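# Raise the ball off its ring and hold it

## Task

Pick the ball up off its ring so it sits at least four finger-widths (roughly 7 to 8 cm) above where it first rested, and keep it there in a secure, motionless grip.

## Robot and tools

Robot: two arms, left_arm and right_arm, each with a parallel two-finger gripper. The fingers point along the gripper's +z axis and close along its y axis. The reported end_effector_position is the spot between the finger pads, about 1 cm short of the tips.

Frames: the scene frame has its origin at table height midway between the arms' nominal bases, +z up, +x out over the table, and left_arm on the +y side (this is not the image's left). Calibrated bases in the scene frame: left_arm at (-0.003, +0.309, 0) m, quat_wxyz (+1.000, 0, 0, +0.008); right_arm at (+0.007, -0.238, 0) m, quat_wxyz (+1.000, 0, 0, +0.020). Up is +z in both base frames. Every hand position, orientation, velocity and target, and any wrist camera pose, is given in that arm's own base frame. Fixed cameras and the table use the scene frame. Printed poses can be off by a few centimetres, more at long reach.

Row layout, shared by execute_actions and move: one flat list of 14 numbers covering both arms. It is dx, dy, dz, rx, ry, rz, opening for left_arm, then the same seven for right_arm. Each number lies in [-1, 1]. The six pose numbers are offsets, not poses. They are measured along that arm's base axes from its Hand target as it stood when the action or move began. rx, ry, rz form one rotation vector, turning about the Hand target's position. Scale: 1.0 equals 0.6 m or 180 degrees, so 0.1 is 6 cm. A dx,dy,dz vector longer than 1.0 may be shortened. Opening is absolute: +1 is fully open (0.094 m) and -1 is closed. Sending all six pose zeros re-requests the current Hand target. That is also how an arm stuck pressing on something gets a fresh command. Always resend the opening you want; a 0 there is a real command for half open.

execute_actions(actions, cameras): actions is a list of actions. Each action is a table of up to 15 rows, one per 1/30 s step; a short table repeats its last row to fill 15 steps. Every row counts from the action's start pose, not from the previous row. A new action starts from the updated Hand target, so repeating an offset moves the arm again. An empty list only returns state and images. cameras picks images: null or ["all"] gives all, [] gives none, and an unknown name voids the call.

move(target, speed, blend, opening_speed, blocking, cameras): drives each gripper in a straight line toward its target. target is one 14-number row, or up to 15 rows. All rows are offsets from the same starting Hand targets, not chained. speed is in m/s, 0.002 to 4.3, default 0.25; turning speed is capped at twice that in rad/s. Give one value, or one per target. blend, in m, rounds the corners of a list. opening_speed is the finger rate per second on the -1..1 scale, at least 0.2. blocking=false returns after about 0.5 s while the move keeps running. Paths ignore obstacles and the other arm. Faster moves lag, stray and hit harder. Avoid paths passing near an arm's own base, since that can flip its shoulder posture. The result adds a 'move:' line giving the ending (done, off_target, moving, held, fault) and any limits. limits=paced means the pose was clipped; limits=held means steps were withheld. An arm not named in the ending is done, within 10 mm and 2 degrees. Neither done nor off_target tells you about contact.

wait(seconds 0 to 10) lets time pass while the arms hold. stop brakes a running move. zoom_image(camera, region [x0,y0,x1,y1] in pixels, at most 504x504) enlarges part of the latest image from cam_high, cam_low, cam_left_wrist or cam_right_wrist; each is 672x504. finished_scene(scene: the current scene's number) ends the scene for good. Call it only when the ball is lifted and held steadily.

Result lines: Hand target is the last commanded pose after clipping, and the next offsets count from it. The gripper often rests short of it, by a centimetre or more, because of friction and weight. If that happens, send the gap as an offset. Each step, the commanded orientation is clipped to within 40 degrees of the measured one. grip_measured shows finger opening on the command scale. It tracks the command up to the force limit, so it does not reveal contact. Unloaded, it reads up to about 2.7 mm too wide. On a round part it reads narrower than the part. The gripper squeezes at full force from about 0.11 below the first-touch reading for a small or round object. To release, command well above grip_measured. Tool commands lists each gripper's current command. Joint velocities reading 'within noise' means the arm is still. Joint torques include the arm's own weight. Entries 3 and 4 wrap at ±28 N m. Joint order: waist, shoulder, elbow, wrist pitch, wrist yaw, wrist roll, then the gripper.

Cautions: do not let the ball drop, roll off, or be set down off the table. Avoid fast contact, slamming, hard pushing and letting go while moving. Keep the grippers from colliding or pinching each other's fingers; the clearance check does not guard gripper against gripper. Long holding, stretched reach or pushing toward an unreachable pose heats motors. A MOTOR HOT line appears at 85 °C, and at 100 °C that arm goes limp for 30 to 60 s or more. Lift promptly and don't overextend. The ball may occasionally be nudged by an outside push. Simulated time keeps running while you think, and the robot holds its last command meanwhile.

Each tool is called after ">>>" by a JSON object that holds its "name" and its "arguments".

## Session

>>> {"name": "execute_actions", "arguments": {"actions": []}}

Scene clock: 0.00 s.
left_arm: end_effector_position=(+0.0991, -0.2891, +0.3633) grip_measured=+1.000 end_effector_quat_wxyz=(+0.191, +0.231, +0.949, -0.097) | right_arm: end_effector_position=(+0.5724, +0.0744, +0.2628) grip_measured=+1.000 end_effector_quat_wxyz=(+0.009, -0.197, +0.980, +0.040)
Joint positions: left_arm=[-1.387 0.947 1.243 -1.522 -0.265 -0.863 0.094] | right_arm=[0.106 1.857 1.945 -1.647 -0.082 -0.291 0.094]
Joint velocities: within noise
Joint torques (N m): no reading
Motor temperatures (°C): left_arm=[26 30 23 29 25 23 25] | right_arm=[29 32 36 29 23 25 25]
Heat: left arm: hottest shoulder 30 °C; right arm: hottest elbow 36 °C.
Hand target: left_arm +0.0996, -0.2921, +0.3720; +0.195, +0.229, +0.948, -0.106 | right_arm +0.5776, +0.0750, +0.2751; +0.025, -0.198, +0.979, +0.039
Tool commands: left_gripper/opening=+1.0 right_gripper/opening=+1.0

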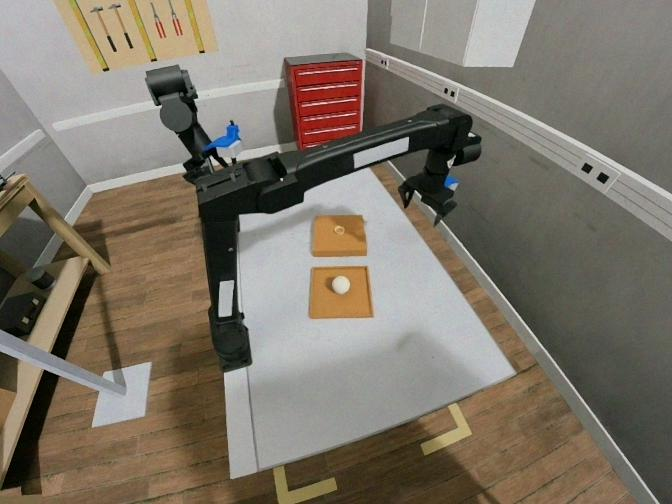

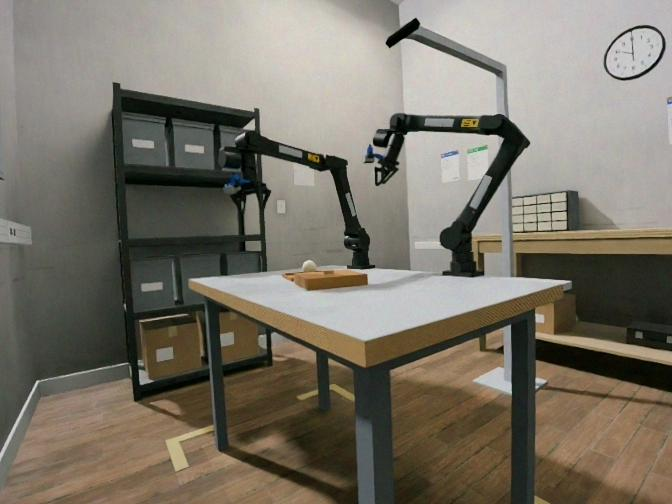

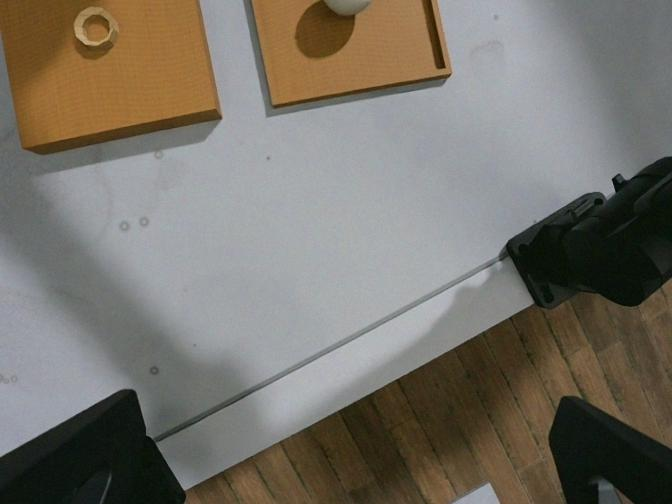

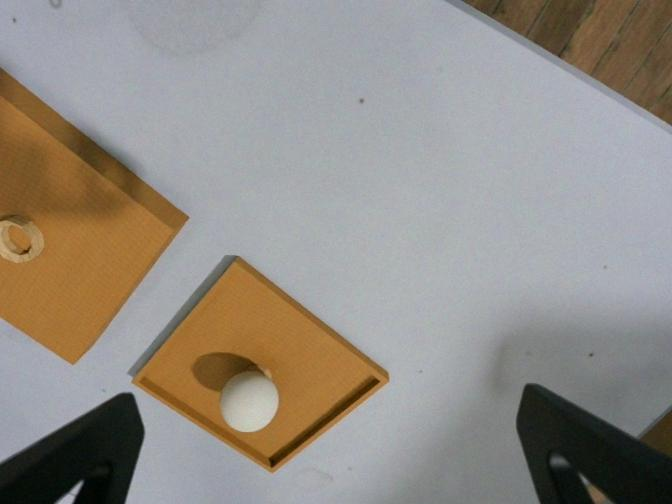

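>>> {"name": "move", "arguments": {"target": [0,0,0,0,0,0,1,-0.375,0.018,-0.2,-0.0250,0.0161,-0.1271,1], "speed": 0.3}}

Scene clock: 22.93 s.
left_arm: end_effector_position=(+0.0991, -0.2891, +0.3633) grip_measured=+1.000 end_effector_quat_wxyz=(+0.191, +0.231, +0.949, -0.097) | right_arm: end_effector_position=(+0.3465, +0.0834, +0.1489) grip_measured=+1.000 end_effector_quat_wxyz=(-0.016, -0.004, +1.000, -0.002)
Joint positions: left_arm=[-1.387 0.947 1.243 -1.522 -0.265 -0.863 0.094] | right_arm=[0.236 1.34 1.021 -1.282 -0.003 0.229 0.094]
Joint velocities: within noise
Joint torques (N m): left_arm=[1.03 -3.72 10.32 0.84 -0.33 0.02] | right_arm=[1.32 -10.99 8.14 0.72 0.02 0.27]
Motor temperatures (°C): left_arm=[26 30 27 29 25 23 25] | right_arm=[29 32 37 29 23 24 25]
Heat: left arm: hottest shoulder 30 °C; right arm: hottest elbow 37 °C.
Hand target: left_arm +0.0996, -0.2921, +0.3720; +0.195, +0.229, +0.948, -0.106 | right_arm +0.3527, +0.0857, +0.1552; +0.000, +0.000, +1.000, +0.000
Off the commanded pose: left_arm 0.009 m, 1 deg | right_arm 0.009 m, 2 deg.
move: done

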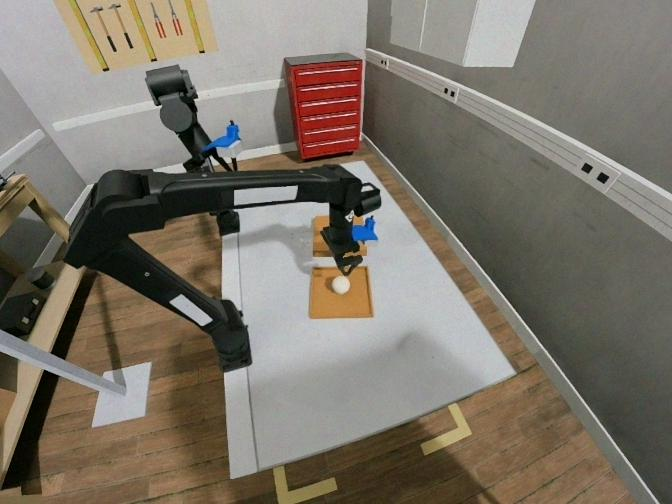

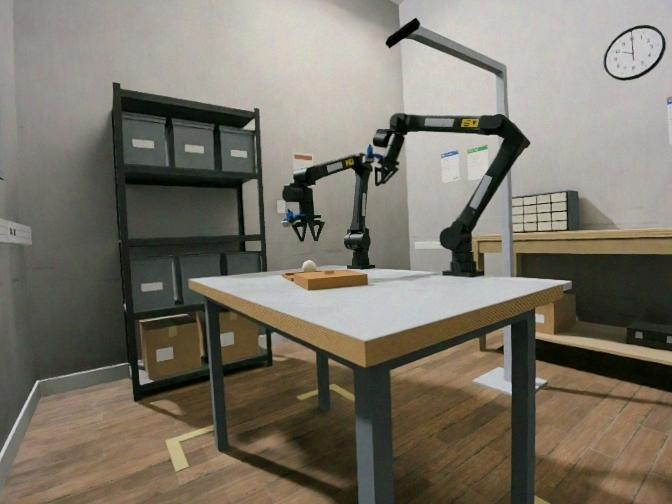

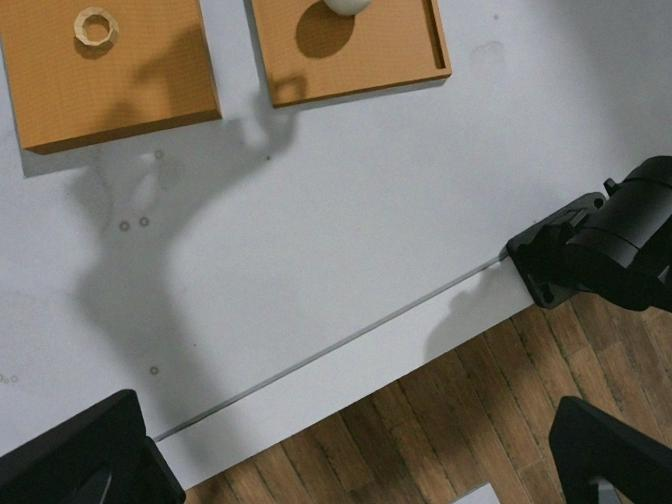

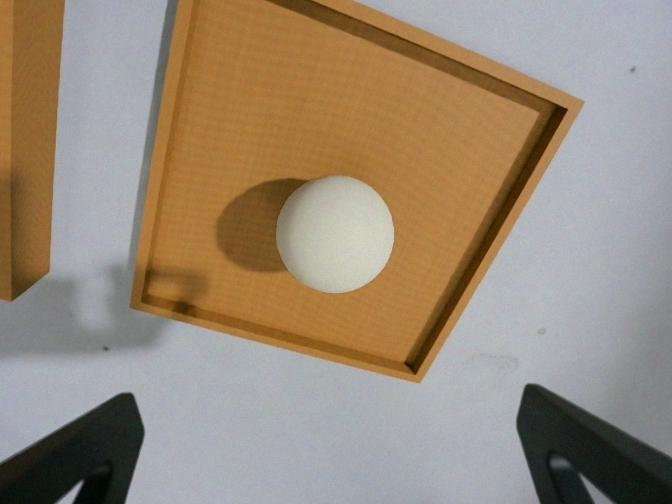

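>>> {"name": "move", "arguments": {"target": [0,0,0,0,0,0,1,0,-0.0023,-0.167,0,0,0,1], "speed": 0.12, "cameras": ["cam_right_wrist"]}}

Scene clock: 35.30 s.
left_arm: end_effector_position=(+0.0991, -0.2891, +0.3633) grip_measured=+1.000 end_effector_quat_wxyz=(+0.191, +0.231, +0.949, -0.097) | right_arm: end_effector_position=(+0.3477, +0.0837, +0.0540) grip_measured=+1.000 end_effector_quat_wxyz=(-0.008, -0.003, +1.000, +0.000)
Joint positions: left_arm=[-1.387 0.947 1.243 -1.522 -0.265 -0.863 0.094] | right_arm=[0.236 1.456 0.859 -0.991 -0.003 0.229 0.094]
Joint velocities: within noise
Joint torques (N m): left_arm=[0.97 -3.72 10.32 0.83 -0.33 0.02] | right_arm=[0.62 -10.75 6.75 0.76 0.03 0.26]
Motor temperatures (°C): left_arm=[26 30 28 28 25 23 25] | right_arm=[29 33 37 29 23 24 25]
Heat: left arm: hottest shoulder 30 °C; right arm: hottest elbow 37 °C.
Hand target: left_arm +0.0996, -0.2921, +0.3720; +0.195, +0.229, +0.948, -0.106 | right_arm +0.3527, +0.0844, +0.0549; +0.000, +0.001, +1.000, +0.000
Off the commanded pose: left_arm 0.009 m, 1 deg | right_arm 0.005 m, 1 deg.
move: done
Images, in order (width x height): cam_right_wrist 672x504.

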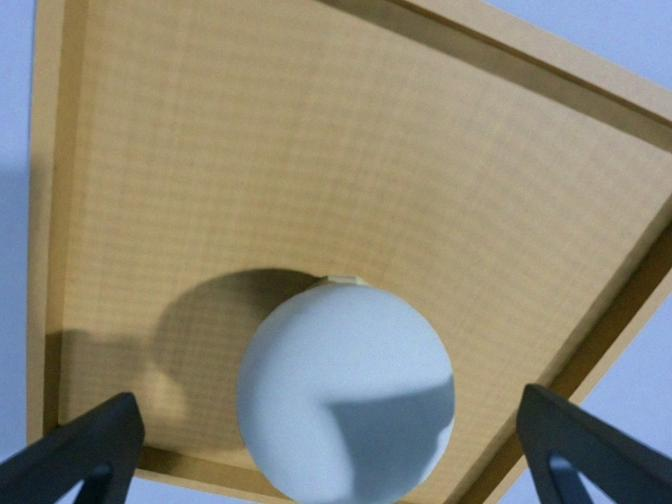

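>>> {"name": "move", "arguments": {"target": [[0,0,0,0,0,0,1,-0.0033,-0.0075,-0.0133,0,0,0,1],[0,0,0,0,0,0,1,-0.0033,-0.0075,-0.0133,0,0,0,0.35]], "speed": 0.1, "opening_speed": 1.2, "cameras": ["cam_right_wrist"]}}

Scene clock: 68.07 s.
left_arm: end_effector_position=(+0.0991, -0.2891, +0.3633) grip_measured=+1.000 end_effector_quat_wxyz=(+0.191, +0.231, +0.949, -0.097) | right_arm: end_effector_position=(+0.3471, +0.0824, +0.0492) grip_measured=+0.352 end_effector_quat_wxyz=(-0.004, -0.002, +1.000, +0.001)
Joint positions: left_arm=[-1.387 0.947 1.243 -1.522 -0.265 -0.863 0.094] | right_arm=[0.233 1.456 0.844 -0.966 -0.003 0.229 0.064]
Joint velocities: within noise
Joint torques (N m): left_arm=[1.03 -3.66 10.32 0.83 -0.33 0.02] | right_arm=[-0.03 -10.17 6.43 0.77 0.05 0.15]
Motor temperatures (°C): left_arm=[25 30 29 28 25 23 24] | right_arm=[29 32 38 29 23 24 24]
Heat: left arm: hottest shoulder 30 °C; right arm: hottest elbow 38 °C.
Hand target: left_arm +0.0996, -0.2921, +0.3720; +0.195, +0.229, +0.948, -0.106 | right_arm +0.3507, +0.0799, +0.0469; +0.000, +0.001, +1.000, +0.000
Off the commanded pose: left_arm 0.009 m, 1 deg | right_arm 0.005 m, 0 deg.
move: done
Images, in order (width x height): cam_right_wrist 672x504.

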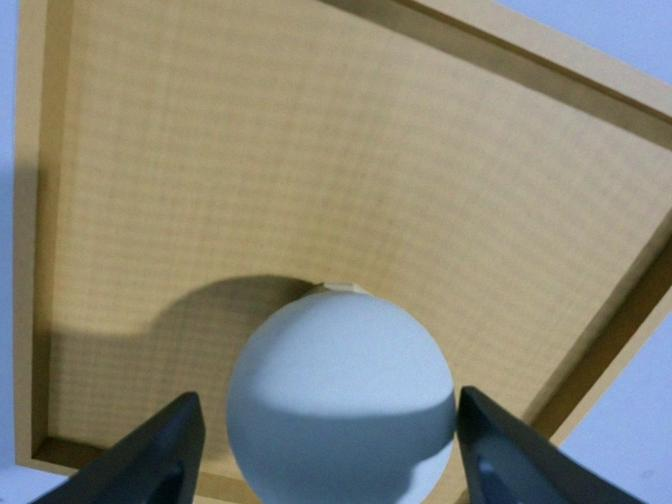

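>>> {"name": "move", "arguments": {"target": [[0,0,0,0,0,0,1,0,-0.0075,-0.002,0,0,0,0.35],[0,0,0,0,0,0,1,0,-0.0075,-0.002,0,0,0,0.05]], "speed": 0.1, "opening_speed": 0.4, "cameras": ["cam_right_wrist"]}}

Scene clock: 76.70 s.
left_arm: end_effector_position=(+0.0991, -0.2891, +0.3633) grip_measured=+1.000 end_effector_quat_wxyz=(+0.191, +0.231, +0.949, -0.097) | right_arm: end_effector_position=(+0.3485, +0.0781, +0.0486) grip_measured=+0.134 end_effector_quat_wxyz=(-0.002, +0.003, +1.000, +0.001)
Joint positions: left_arm=[-1.387 0.947 1.243 -1.522 -0.265 -0.863 0.094] | right_arm=[0.22 1.456 0.842 -0.96 -0.003 0.226 0.053]
Joint velocities: within noise
Joint torques (N m): left_arm=[0.97 -3.66 10.33 0.81 -0.33 0.02] | right_arm=[0.62 -10.29 6.23 0.85 0.06 0.05]
Motor temperatures (°C): left_arm=[25 30 29 28 25 23 24] | right_arm=[29 32 38 28 23 24 24]
Heat: left arm: hottest shoulder 30 °C; right arm: hottest elbow 38 °C.
Hand target: left_arm +0.0996, -0.2921, +0.3720; +0.195, +0.229, +0.948, -0.106 | right_arm +0.3508, +0.0753, +0.0457; +0.000, +0.000, +1.000, +0.000
Off the commanded pose: left_arm 0.009 m, 1 deg | right_arm 0.005 m, 0 deg.
move: done
Images, in order (width x height): cam_right_wrist 672x504.

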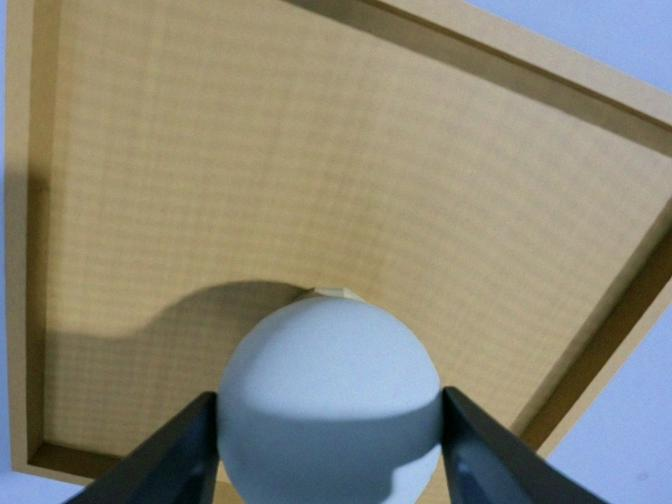

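>>> {"name": "move", "arguments": {"target": [[0,0,0,0,0,0,1,0,0,0,0,0,0,-0.12],[0,0,0,0,0,0,1,0,0,0.04,0,0,0,-0.12],[0,0,0,0,0,0,1,0,0,0.2333,0,0,0,-0.12]], "speed": [0.05,0.06,0.15], "blend": [0,0.015,0], "cameras": ["cam_right_wrist","cam_low"]}}

Scene clock: 83.90 s.
left_arm: end_effector_position=(+0.0991, -0.2891, +0.3633) grip_measured=+1.000 end_effector_quat_wxyz=(+0.191, +0.231, +0.949, -0.097) | right_arm: end_effector_position=(+0.3364, +0.0753, +0.1655) grip_measured=+0.132 end_effector_quat_wxyz=(-0.022, +0.003, +1.000, -0.004)
Joint positions: left_arm=[-1.387 0.947 1.243 -1.522 -0.265 -0.863 0.094] | right_arm=[0.22 1.305 1.033 -1.344 -0.003 0.226 0.053]
Joint velocities: within noise
Joint torques (N m): left_arm=[0.97 -3.66 10.3 0.83 -0.33 0.02] | right_arm=[0.38 -10.58 11.02 -0.14 0.03 0.06]
Motor temperatures (°C): left_arm=[25 30 30 28 25 23 24] | right_arm=[29 32 38 28 23 24 25]
Heat: left arm: hottest shoulder 30 °C; right arm: hottest elbow 38 °C.
Hand target: left_arm +0.0996, -0.2921, +0.3720; +0.195, +0.229, +0.948, -0.106 | right_arm +0.3507, +0.0754, +0.1858; +0.000, +0.000, +1.000, +0.000
Off the commanded pose: left_arm 0.009 m, 1 deg | right_arm 0.025 m, 3 deg.
move: off_target (right_arm); blend cut to 0.012 m at target 2
Images, in order (width x height): cam_low 672x504, cam_right_wrist 672x504.

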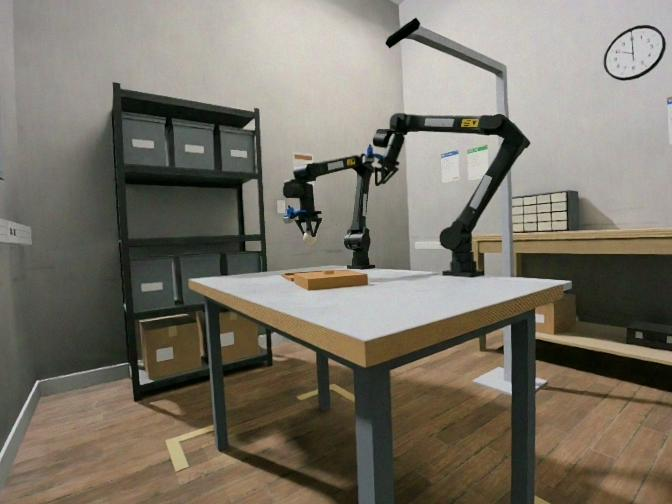

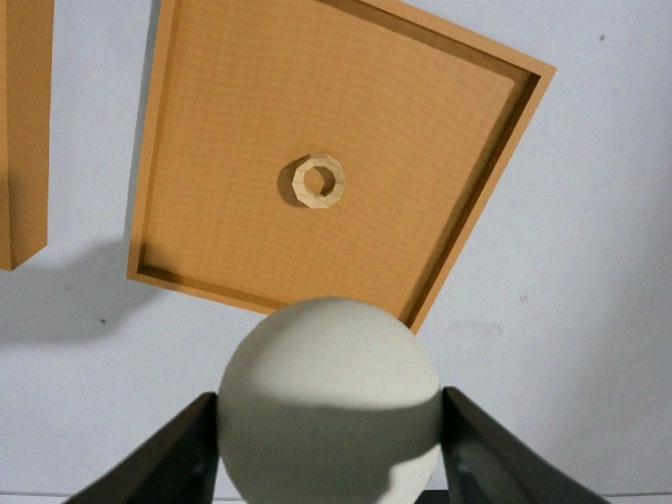

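>>> {"name": "wait", "arguments": {"seconds": 0.7, "cameras": ["cam_right_wrist"]}}

>>> {"name": "finished_scene", "arguments": {"scene": 2}}

Scene clock: 87.80 s.
left_arm: end_effector_position=(+0.0991, -0.2891, +0.3633) grip_measured=+1.000 end_effector_quat_wxyz=(+0.191, +0.231, +0.949, -0.097) | right_arm: end_effector_position=(+0.3364, +0.0753, +0.1655) grip_measured=+0.132 end_effector_quat_wxyz=(-0.022, +0.003, +1.000, -0.004)
Joint positions: left_arm=[-1.387 0.947 1.243 -1.522 -0.265 -0.863 0.094] | right_arm=[0.22 1.305 1.033 -1.344 -0.003 0.226 0.053]
Joint velocities: within noise
Joint torques (N m): left_arm=[0.91 -3.66 10.33 0.81 -0.33 0.02] | right_arm=[0.32 -10.23 11 -0.2 0.04 0.06]
Motor temperatures (°C): left_arm=[25 30 30 28 24 23 24] | right_arm=[29 32 38 28 23 24 25]
Heat: left arm: hottest shoulder 30 °C; right arm: hottest elbow 38 °C.
Hand target: left_arm +0.0996, -0.2921, +0.3720; +0.195, +0.229, +0.948, -0.106 | right_arm +0.3507, +0.0754, +0.1858; +0.000, +0.000, +1.000, +0.000
Tool commands: left_gripper/opening=+1.0 right_gripper/opening=-0.12
Off the commanded pose: left_arm 0.009 m, 1 deg | right_arm 0.025 m, 3 deg.
wait: 0.70 s; at rest from the start
Images, in order (width x height): cam_right_wrist 672x504.

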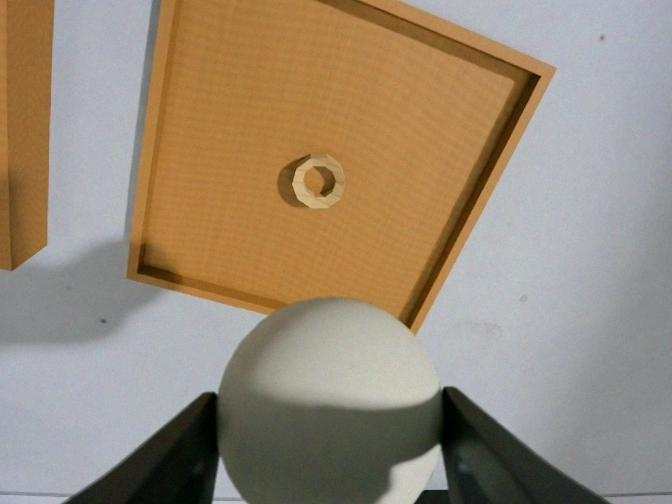

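The scene is finished: the task was done.


## Next scene

The same job, from a new start.

>>> {"name": "execute_actions", "arguments": {"actions": []}}

Scene clock: 0.00 s.
left_arm: end_effector_position=(+0.6268, -0.2944, +0.1032) grip_measured=+1.000 end_effector_quat_wxyz=(+0.453, +0.568, +0.667, -0.168) | right_arm: end_effector_position=(+0.6767, -0.1809, +0.3523) grip_measured=+1.000 end_effector_quat_wxyz=(+0.179, -0.225, +0.957, -0.037)
Joint positions: left_arm=[-0.292 1.913 1.298 -0.104 0.629 0.826 0.094] | right_arm=[-0.288 2.083 2.5 -1.636 -0.112 -0.73 0.094]
Joint velocities: within noise
Joint torques (N m): no reading
Motor temperatures (°C): left_arm=[25 29 24 27 24 22 24] | right_arm=[29 31 35 27 23 23 24]
Heat: left arm: hottest shoulder 29 °C; right arm: hottest elbow 35 °C.
Hand target: left_arm +0.6341, -0.2966, +0.1098; +0.460, +0.568, +0.662, -0.165 | right_arm +0.6780, -0.1812, +0.3669; +0.194, -0.225, +0.954, -0.045
Tool commands: left_gripper/opening=+1.0 right_gripper/opening=+1.0

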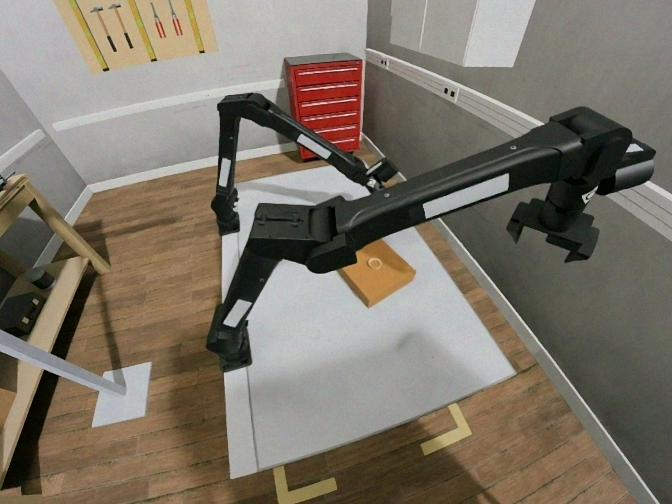

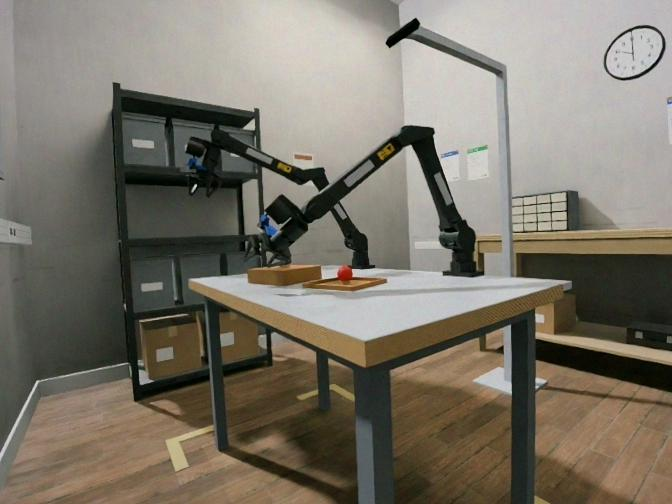

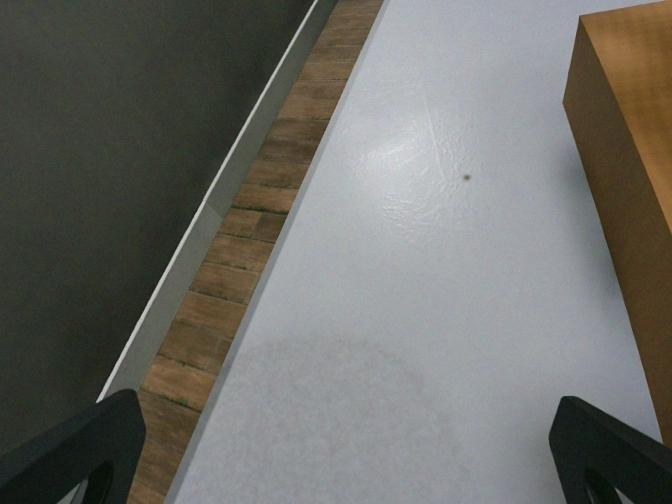

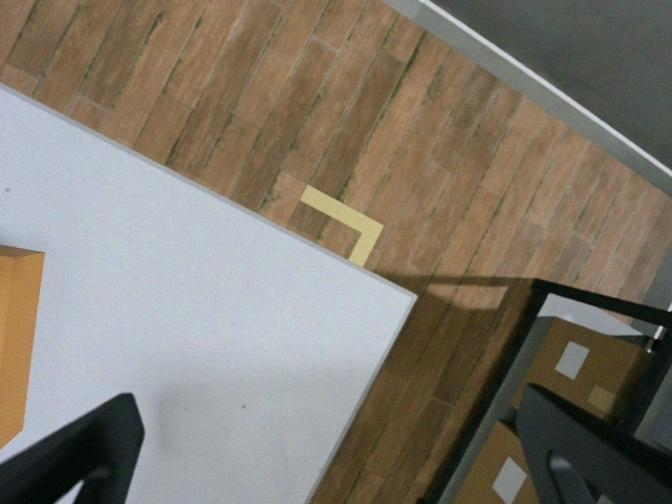

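>>> {"name": "move", "arguments": {"target": [[-0.09,0.0443,0.2,0.0356,0.0994,0.1227,1,0,0,0,0,0,0,1],[-0.440,0.161,0.175,0.1188,0.3312,0.4089,1,0,0,0,0,0,0,1]], "speed": 0.4, "blend": [0.04,0]}}

Scene clock: 25.73 s.
left_arm: end_effector_position=(+0.3764, -0.1983, +0.2138) grip_measured=+1.000 end_effector_quat_wxyz=(+0.005, -0.001, +1.000, -0.001) | right_arm: end_effector_position=(+0.6767, -0.1809, +0.3523) grip_measured=+1.000 end_effector_quat_wxyz=(+0.179, -0.225, +0.957, -0.037)
Joint positions: left_arm=[-0.485 1.454 1.31 -1.418 -0.003 -0.487 0.094] | right_arm=[-0.288 2.083 2.5 -1.636 -0.112 -0.73 0.094]
Joint velocities: within noise
Joint torques (N m): left_arm=[0.32 -11.11 8.17 -0.24 0.03 -0.07] | right_arm=[1.03 -22.12 9.07 1.09 -0.21 0.16]
Motor temperatures (°C): left_arm=[25 31 25 27 24 22 24] | right_arm=[28 33 36 27 23 23 24]
Heat: left arm: hottest shoulder 31 °C; right arm: hottest elbow 36 °C.
Hand target: left_arm +0.3700, -0.2001, +0.2149; +0.000, +0.000, +1.000, +0.000 | right_arm +0.6780, -0.1812, +0.3669; +0.194, -0.225, +0.954, -0.045
Off the commanded pose: left_arm 0.007 m, 1 deg | right_arm 0.015 m, 2 deg.
move: off_target (right_arm)

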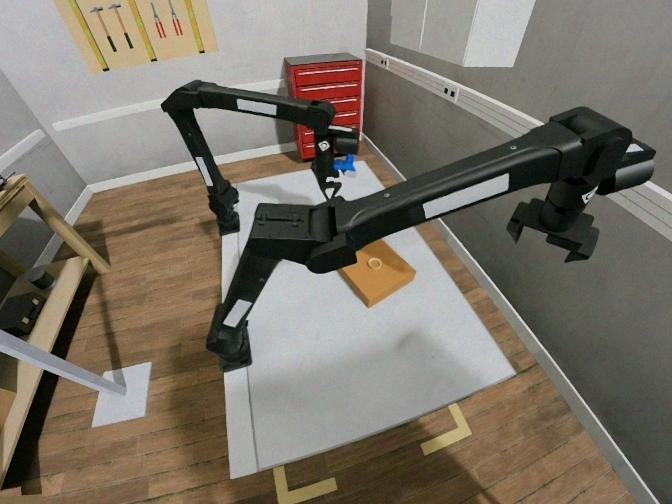

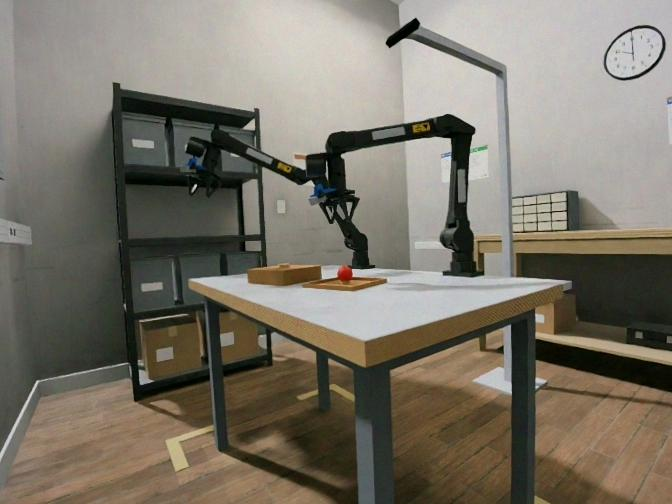

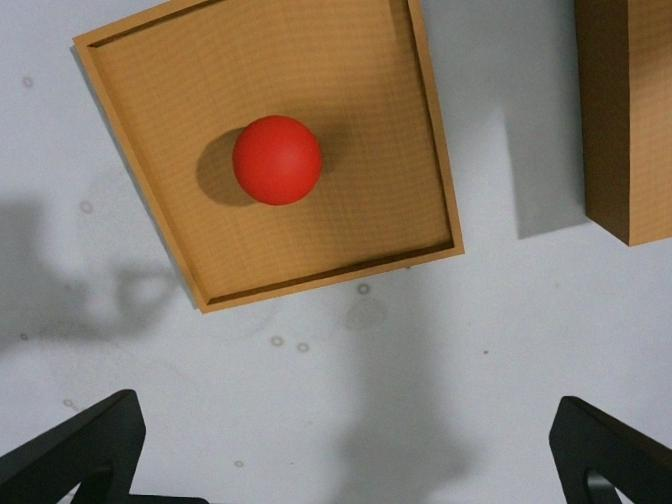

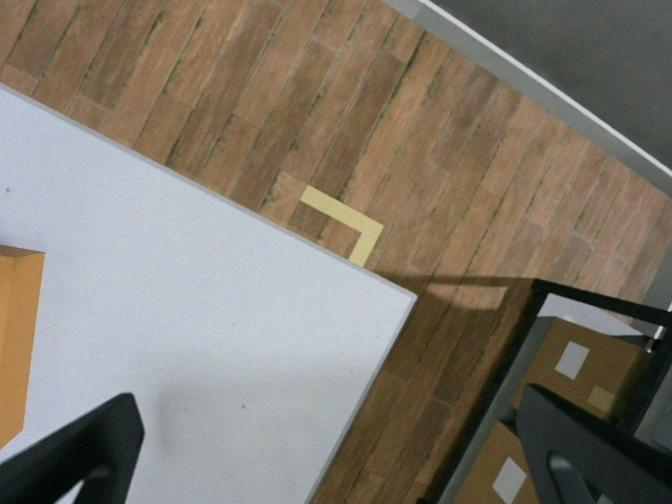

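>>> {"name": "move", "arguments": {"target": [0.0558,0.061,-0.2,0,0,0,1,0,0,0,0,0,0,1], "speed": 0.2, "cameras": ["cam_left_wrist"]}}

Scene clock: 35.97 s.
left_arm: end_effector_position=(+0.3996, -0.1632, +0.0946) grip_measured=+1.000 end_effector_quat_wxyz=(-0.006, -0.002, +1.000, +0.004) | right_arm: end_effector_position=(+0.6767, -0.1809, +0.3523) grip_measured=+1.000 end_effector_quat_wxyz=(+0.179, -0.225, +0.957, -0.037)
Joint positions: left_arm=[-0.388 1.578 1.121 -1.129 -0.003 -0.393 0.094] | right_arm=[-0.288 2.083 2.5 -1.636 -0.112 -0.73 0.094]
Joint velocities: within noise
Joint torques (N m): left_arm=[0.67 -11.34 7.8 0.76 0.01 0.11] | right_arm=[1.03 -22.42 9.2 1.02 -0.2 0.15]
Motor temperatures (°C): left_arm=[25 31 26 27 24 22 24] | right_arm=[28 33 36 27 23 23 24]
Heat: left arm: hottest shoulder 31 °C; right arm: hottest elbow 36 °C.
Hand target: left_arm +0.4035, -0.1634, +0.0948; +0.000, +0.000, +1.000, +0.000 | right_arm +0.6780, -0.1812, +0.3669; +0.194, -0.225, +0.954, -0.045
Off the commanded pose: left_arm 0.004 m, 1 deg | right_arm 0.015 m, 2 deg.
move: off_target (right_arm)
Images, in order (width x height): cam_left_wrist 672x504.

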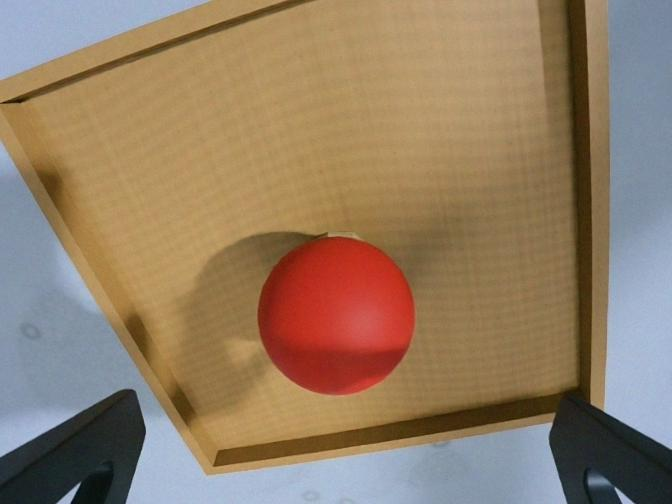

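>>> {"name": "move", "arguments": {"target": [[-0.005,0.0067,-0.088,0,0,0,1,0,0,0,0,0,0,1],[-0.005,0.0067,-0.088,0,0,0,0.3,0,0,0,0,0,0,1]], "speed": 0.12, "opening_speed": 1.5, "cameras": ["cam_left_wrist"]}}

Scene clock: 45.10 s.
left_arm: end_effector_position=(+0.3964, -0.1619, +0.0440) grip_measured=+0.302 end_effector_quat_wxyz=(-0.004, +0.001, +1.000, +0.003) | right_arm: end_effector_position=(+0.6767, -0.1809, +0.3523) grip_measured=+1.000 end_effector_quat_wxyz=(+0.179, -0.225, +0.957, -0.037)
Joint positions: left_arm=[-0.388 1.636 1.04 -0.985 -0.003 -0.386 0.061] | right_arm=[-0.288 2.083 2.5 -1.636 -0.112 -0.73 0.094]
Joint velocities: within noise
Joint torques (N m): left_arm=[1.85 -11.22 7.02 0.69 0.01 0.09] | right_arm=[1.03 -21.77 9.07 1.07 -0.23 0.16]
Motor temperatures (°C): left_arm=[25 31 26 27 24 22 24] | right_arm=[28 34 37 27 23 23 24]
Heat: left arm: hottest shoulder 31 °C; right arm: hottest elbow 37 °C.
Hand target: left_arm +0.4005, -0.1594, +0.0421; +0.000, +0.000, +1.000, +0.000 | right_arm +0.6780, -0.1812, +0.3669; +0.194, -0.225, +0.954, -0.045
Off the commanded pose: left_arm 0.005 m, 0 deg | right_arm 0.015 m, 2 deg.
move: off_target (right_arm)
Images, in order (width x height): cam_left_wrist 672x504.

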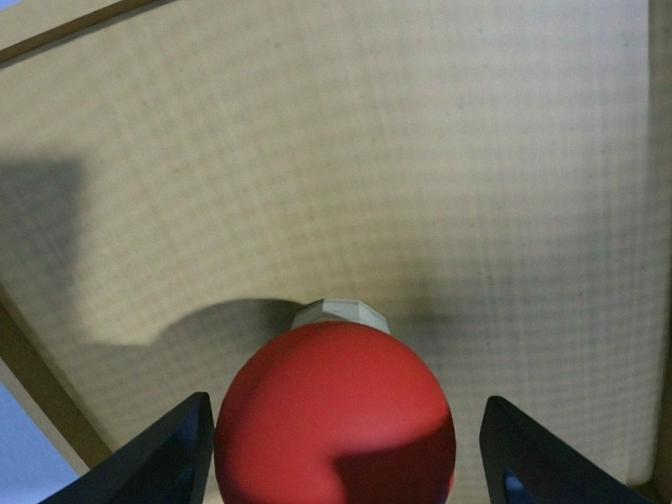

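>>> {"name": "move", "arguments": {"target": [[0,0.0067,0.002,0,0,0,0.3,0,0,0,0,0,0,1],[0,0.0067,0.002,0,0,0,-0.08,0,0,0,0,0,0,1]], "speed": 0.1, "opening_speed": 0.4, "cameras": ["cam_left_wrist"]}}

Scene clock: 53.23 s.
left_arm: end_effector_position=(+0.3978, -0.1586, +0.0440) grip_measured=+0.004 end_effector_quat_wxyz=(-0.004, +0.000, +1.000, +0.002) | right_arm: end_effector_position=(+0.6767, -0.1809, +0.3523) grip_measured=+1.000 end_effector_quat_wxyz=(+0.179, -0.225, +0.957, -0.037)
Joint positions: left_arm=[-0.378 1.636 1.04 -0.985 0 -0.378 0.047] | right_arm=[-0.288 2.083 2.5 -1.636 -0.112 -0.73 0.094]
Joint velocities: within noise
Joint torques (N m): left_arm=[1.73 -11.58 6.78 0.59 -0.12 0.09] | right_arm=[0.85 -21.95 9.2 1.07 -0.21 0.15]
Motor temperatures (°C): left_arm=[25 30 26 26 24 22 24] | right_arm=[28 34 37 27 23 23 24]
Heat: left arm: hottest shoulder 30 °C; right arm: hottest elbow 37 °C.
Hand target: left_arm +0.4006, -0.1553, +0.0433; +0.000, +0.000, +1.000, +0.000 | right_arm +0.6780, -0.1812, +0.3669; +0.194, -0.225, +0.954, -0.045
Off the commanded pose: left_arm 0.004 m, 0 deg | right_arm 0.015 m, 2 deg.
move: off_target (right_arm)
Images, in order (width x height): cam_left_wrist 672x504.

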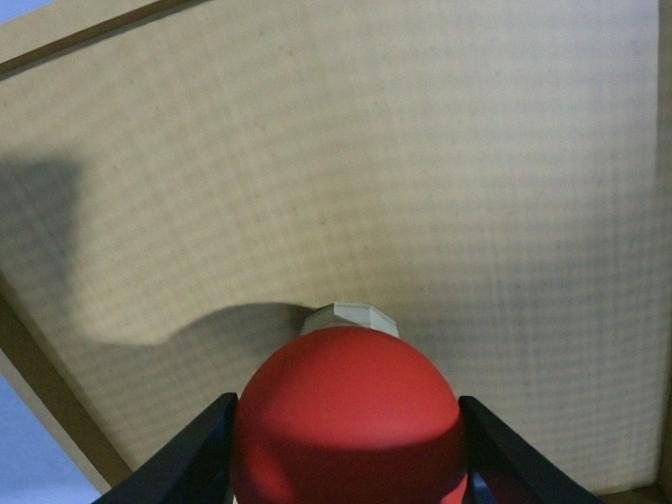

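>>> {"name": "move", "arguments": {"target": [[0,0,0,0,0,0,-0.25,0,0,0,0,0,0,1],[0,0,0.04,0,0,0,-0.25,0,0,0,0,0,0,1],[0,0,0.2333,0,0,0,-0.25,0,0,0,0,0,0,1]], "speed": [0.05,0.06,0.15], "blend": [0,0.012,0], "cameras": ["cam_left_wrist","cam_low"]}}

Scene clock: 58.33 s.
left_arm: end_effector_position=(+0.3877, -0.1546, +0.1667) grip_measured=+0.004 end_effector_quat_wxyz=(-0.015, +0.000, +1.000, +0.006) | right_arm: end_effector_position=(+0.6767, -0.1809, +0.3523) grip_measured=+1.000 end_effector_quat_wxyz=(+0.179, -0.225, +0.957, -0.037)
Joint positions: left_arm=[-0.378 1.485 1.217 -1.335 0 -0.378 0.047] | right_arm=[-0.288 2.083 2.5 -1.636 -0.112 -0.73 0.094]
Joint velocities: within noise
Joint torques (N m): left_arm=[1.79 -10.99 11.63 -0.34 -0.13 0.09] | right_arm=[1.03 -22.07 9.11 1.06 -0.23 0.15]
Motor temperatures (°C): left_arm=[25 30 26 26 24 22 24] | right_arm=[28 34 37 27 23 23 24]
Heat: left arm: hottest shoulder 30 °C; right arm: hottest elbow 37 °C.
Hand target: left_arm +0.4006, -0.1553, +0.1832; +0.000, +0.000, +1.000, +0.000 | right_arm +0.6780, -0.1812, +0.3669; +0.194, -0.225, +0.954, -0.045
Off the commanded pose: left_arm 0.021 m, 2 deg | right_arm 0.015 m, 2 deg.
move: off_target (left_arm, right_arm)
Images, in order (width x height): cam_low 672x504, cam_left_wrist 672x504.

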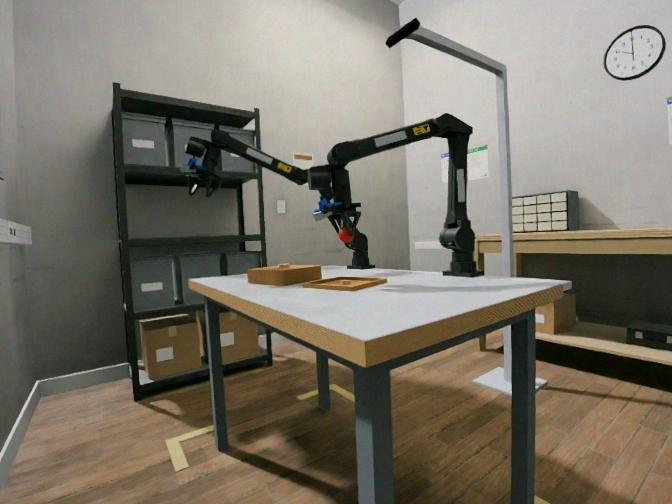

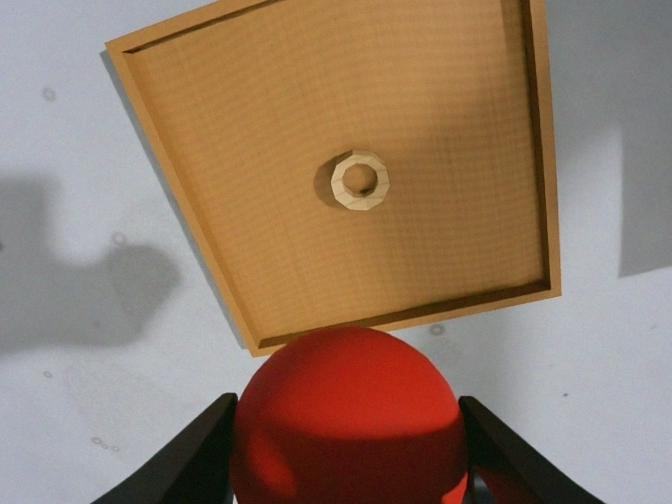

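>>> {"name": "wait", "arguments": {"seconds": 0.7, "cameras": ["cam_left_wrist"]}}

>>> {"name": "finished_scene", "arguments": {"scene": 3}}

Scene clock: 60.80 s.
left_arm: end_effector_position=(+0.3877, -0.1546, +0.1667) grip_measured=+0.004 end_effector_quat_wxyz=(-0.015, +0.000, +1.000, +0.006) | right_arm: end_effector_position=(+0.6767, -0.1809, +0.3523) grip_measured=+1.000 end_effector_quat_wxyz=(+0.179, -0.225, +0.957, -0.037)
Joint positions: left_arm=[-0.378 1.485 1.217 -1.335 0 -0.378 0.047] | right_arm=[-0.288 2.083 2.5 -1.636 -0.112 -0.73 0.094]
Joint velocities: within noise
Joint torques (N m): left_arm=[1.79 -10.81 11.66 -0.32 -0.13 0.1] | right_arm=[0.97 -21.66 9.16 1.06 -0.21 0.17]
Motor temperatures (°C): left_arm=[25 30 26 26 24 22 24] | right_arm=[28 34 37 27 23 23 24]
Heat: left arm: hottest shoulder 30 °C; right arm: hottest elbow 37 °C.
Hand target: left_arm +0.4006, -0.1553, +0.1832; +0.000, +0.000, +1.000, +0.000 | right_arm +0.6780, -0.1812, +0.3669; +0.194, -0.225, +0.954, -0.045
Tool commands: left_gripper/opening=-0.25 right_gripper/opening=+1.0
Off the commanded pose: left_arm 0.021 m, 2 deg | right_arm 0.015 m, 2 deg.
wait: 0.70 s; at rest from the start
Images, in order (width x height): cam_left_wrist 672x504.

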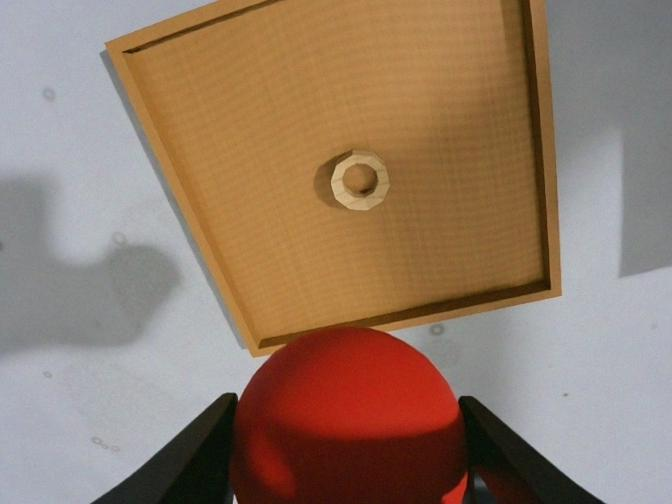

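The scene is finished: the task was done.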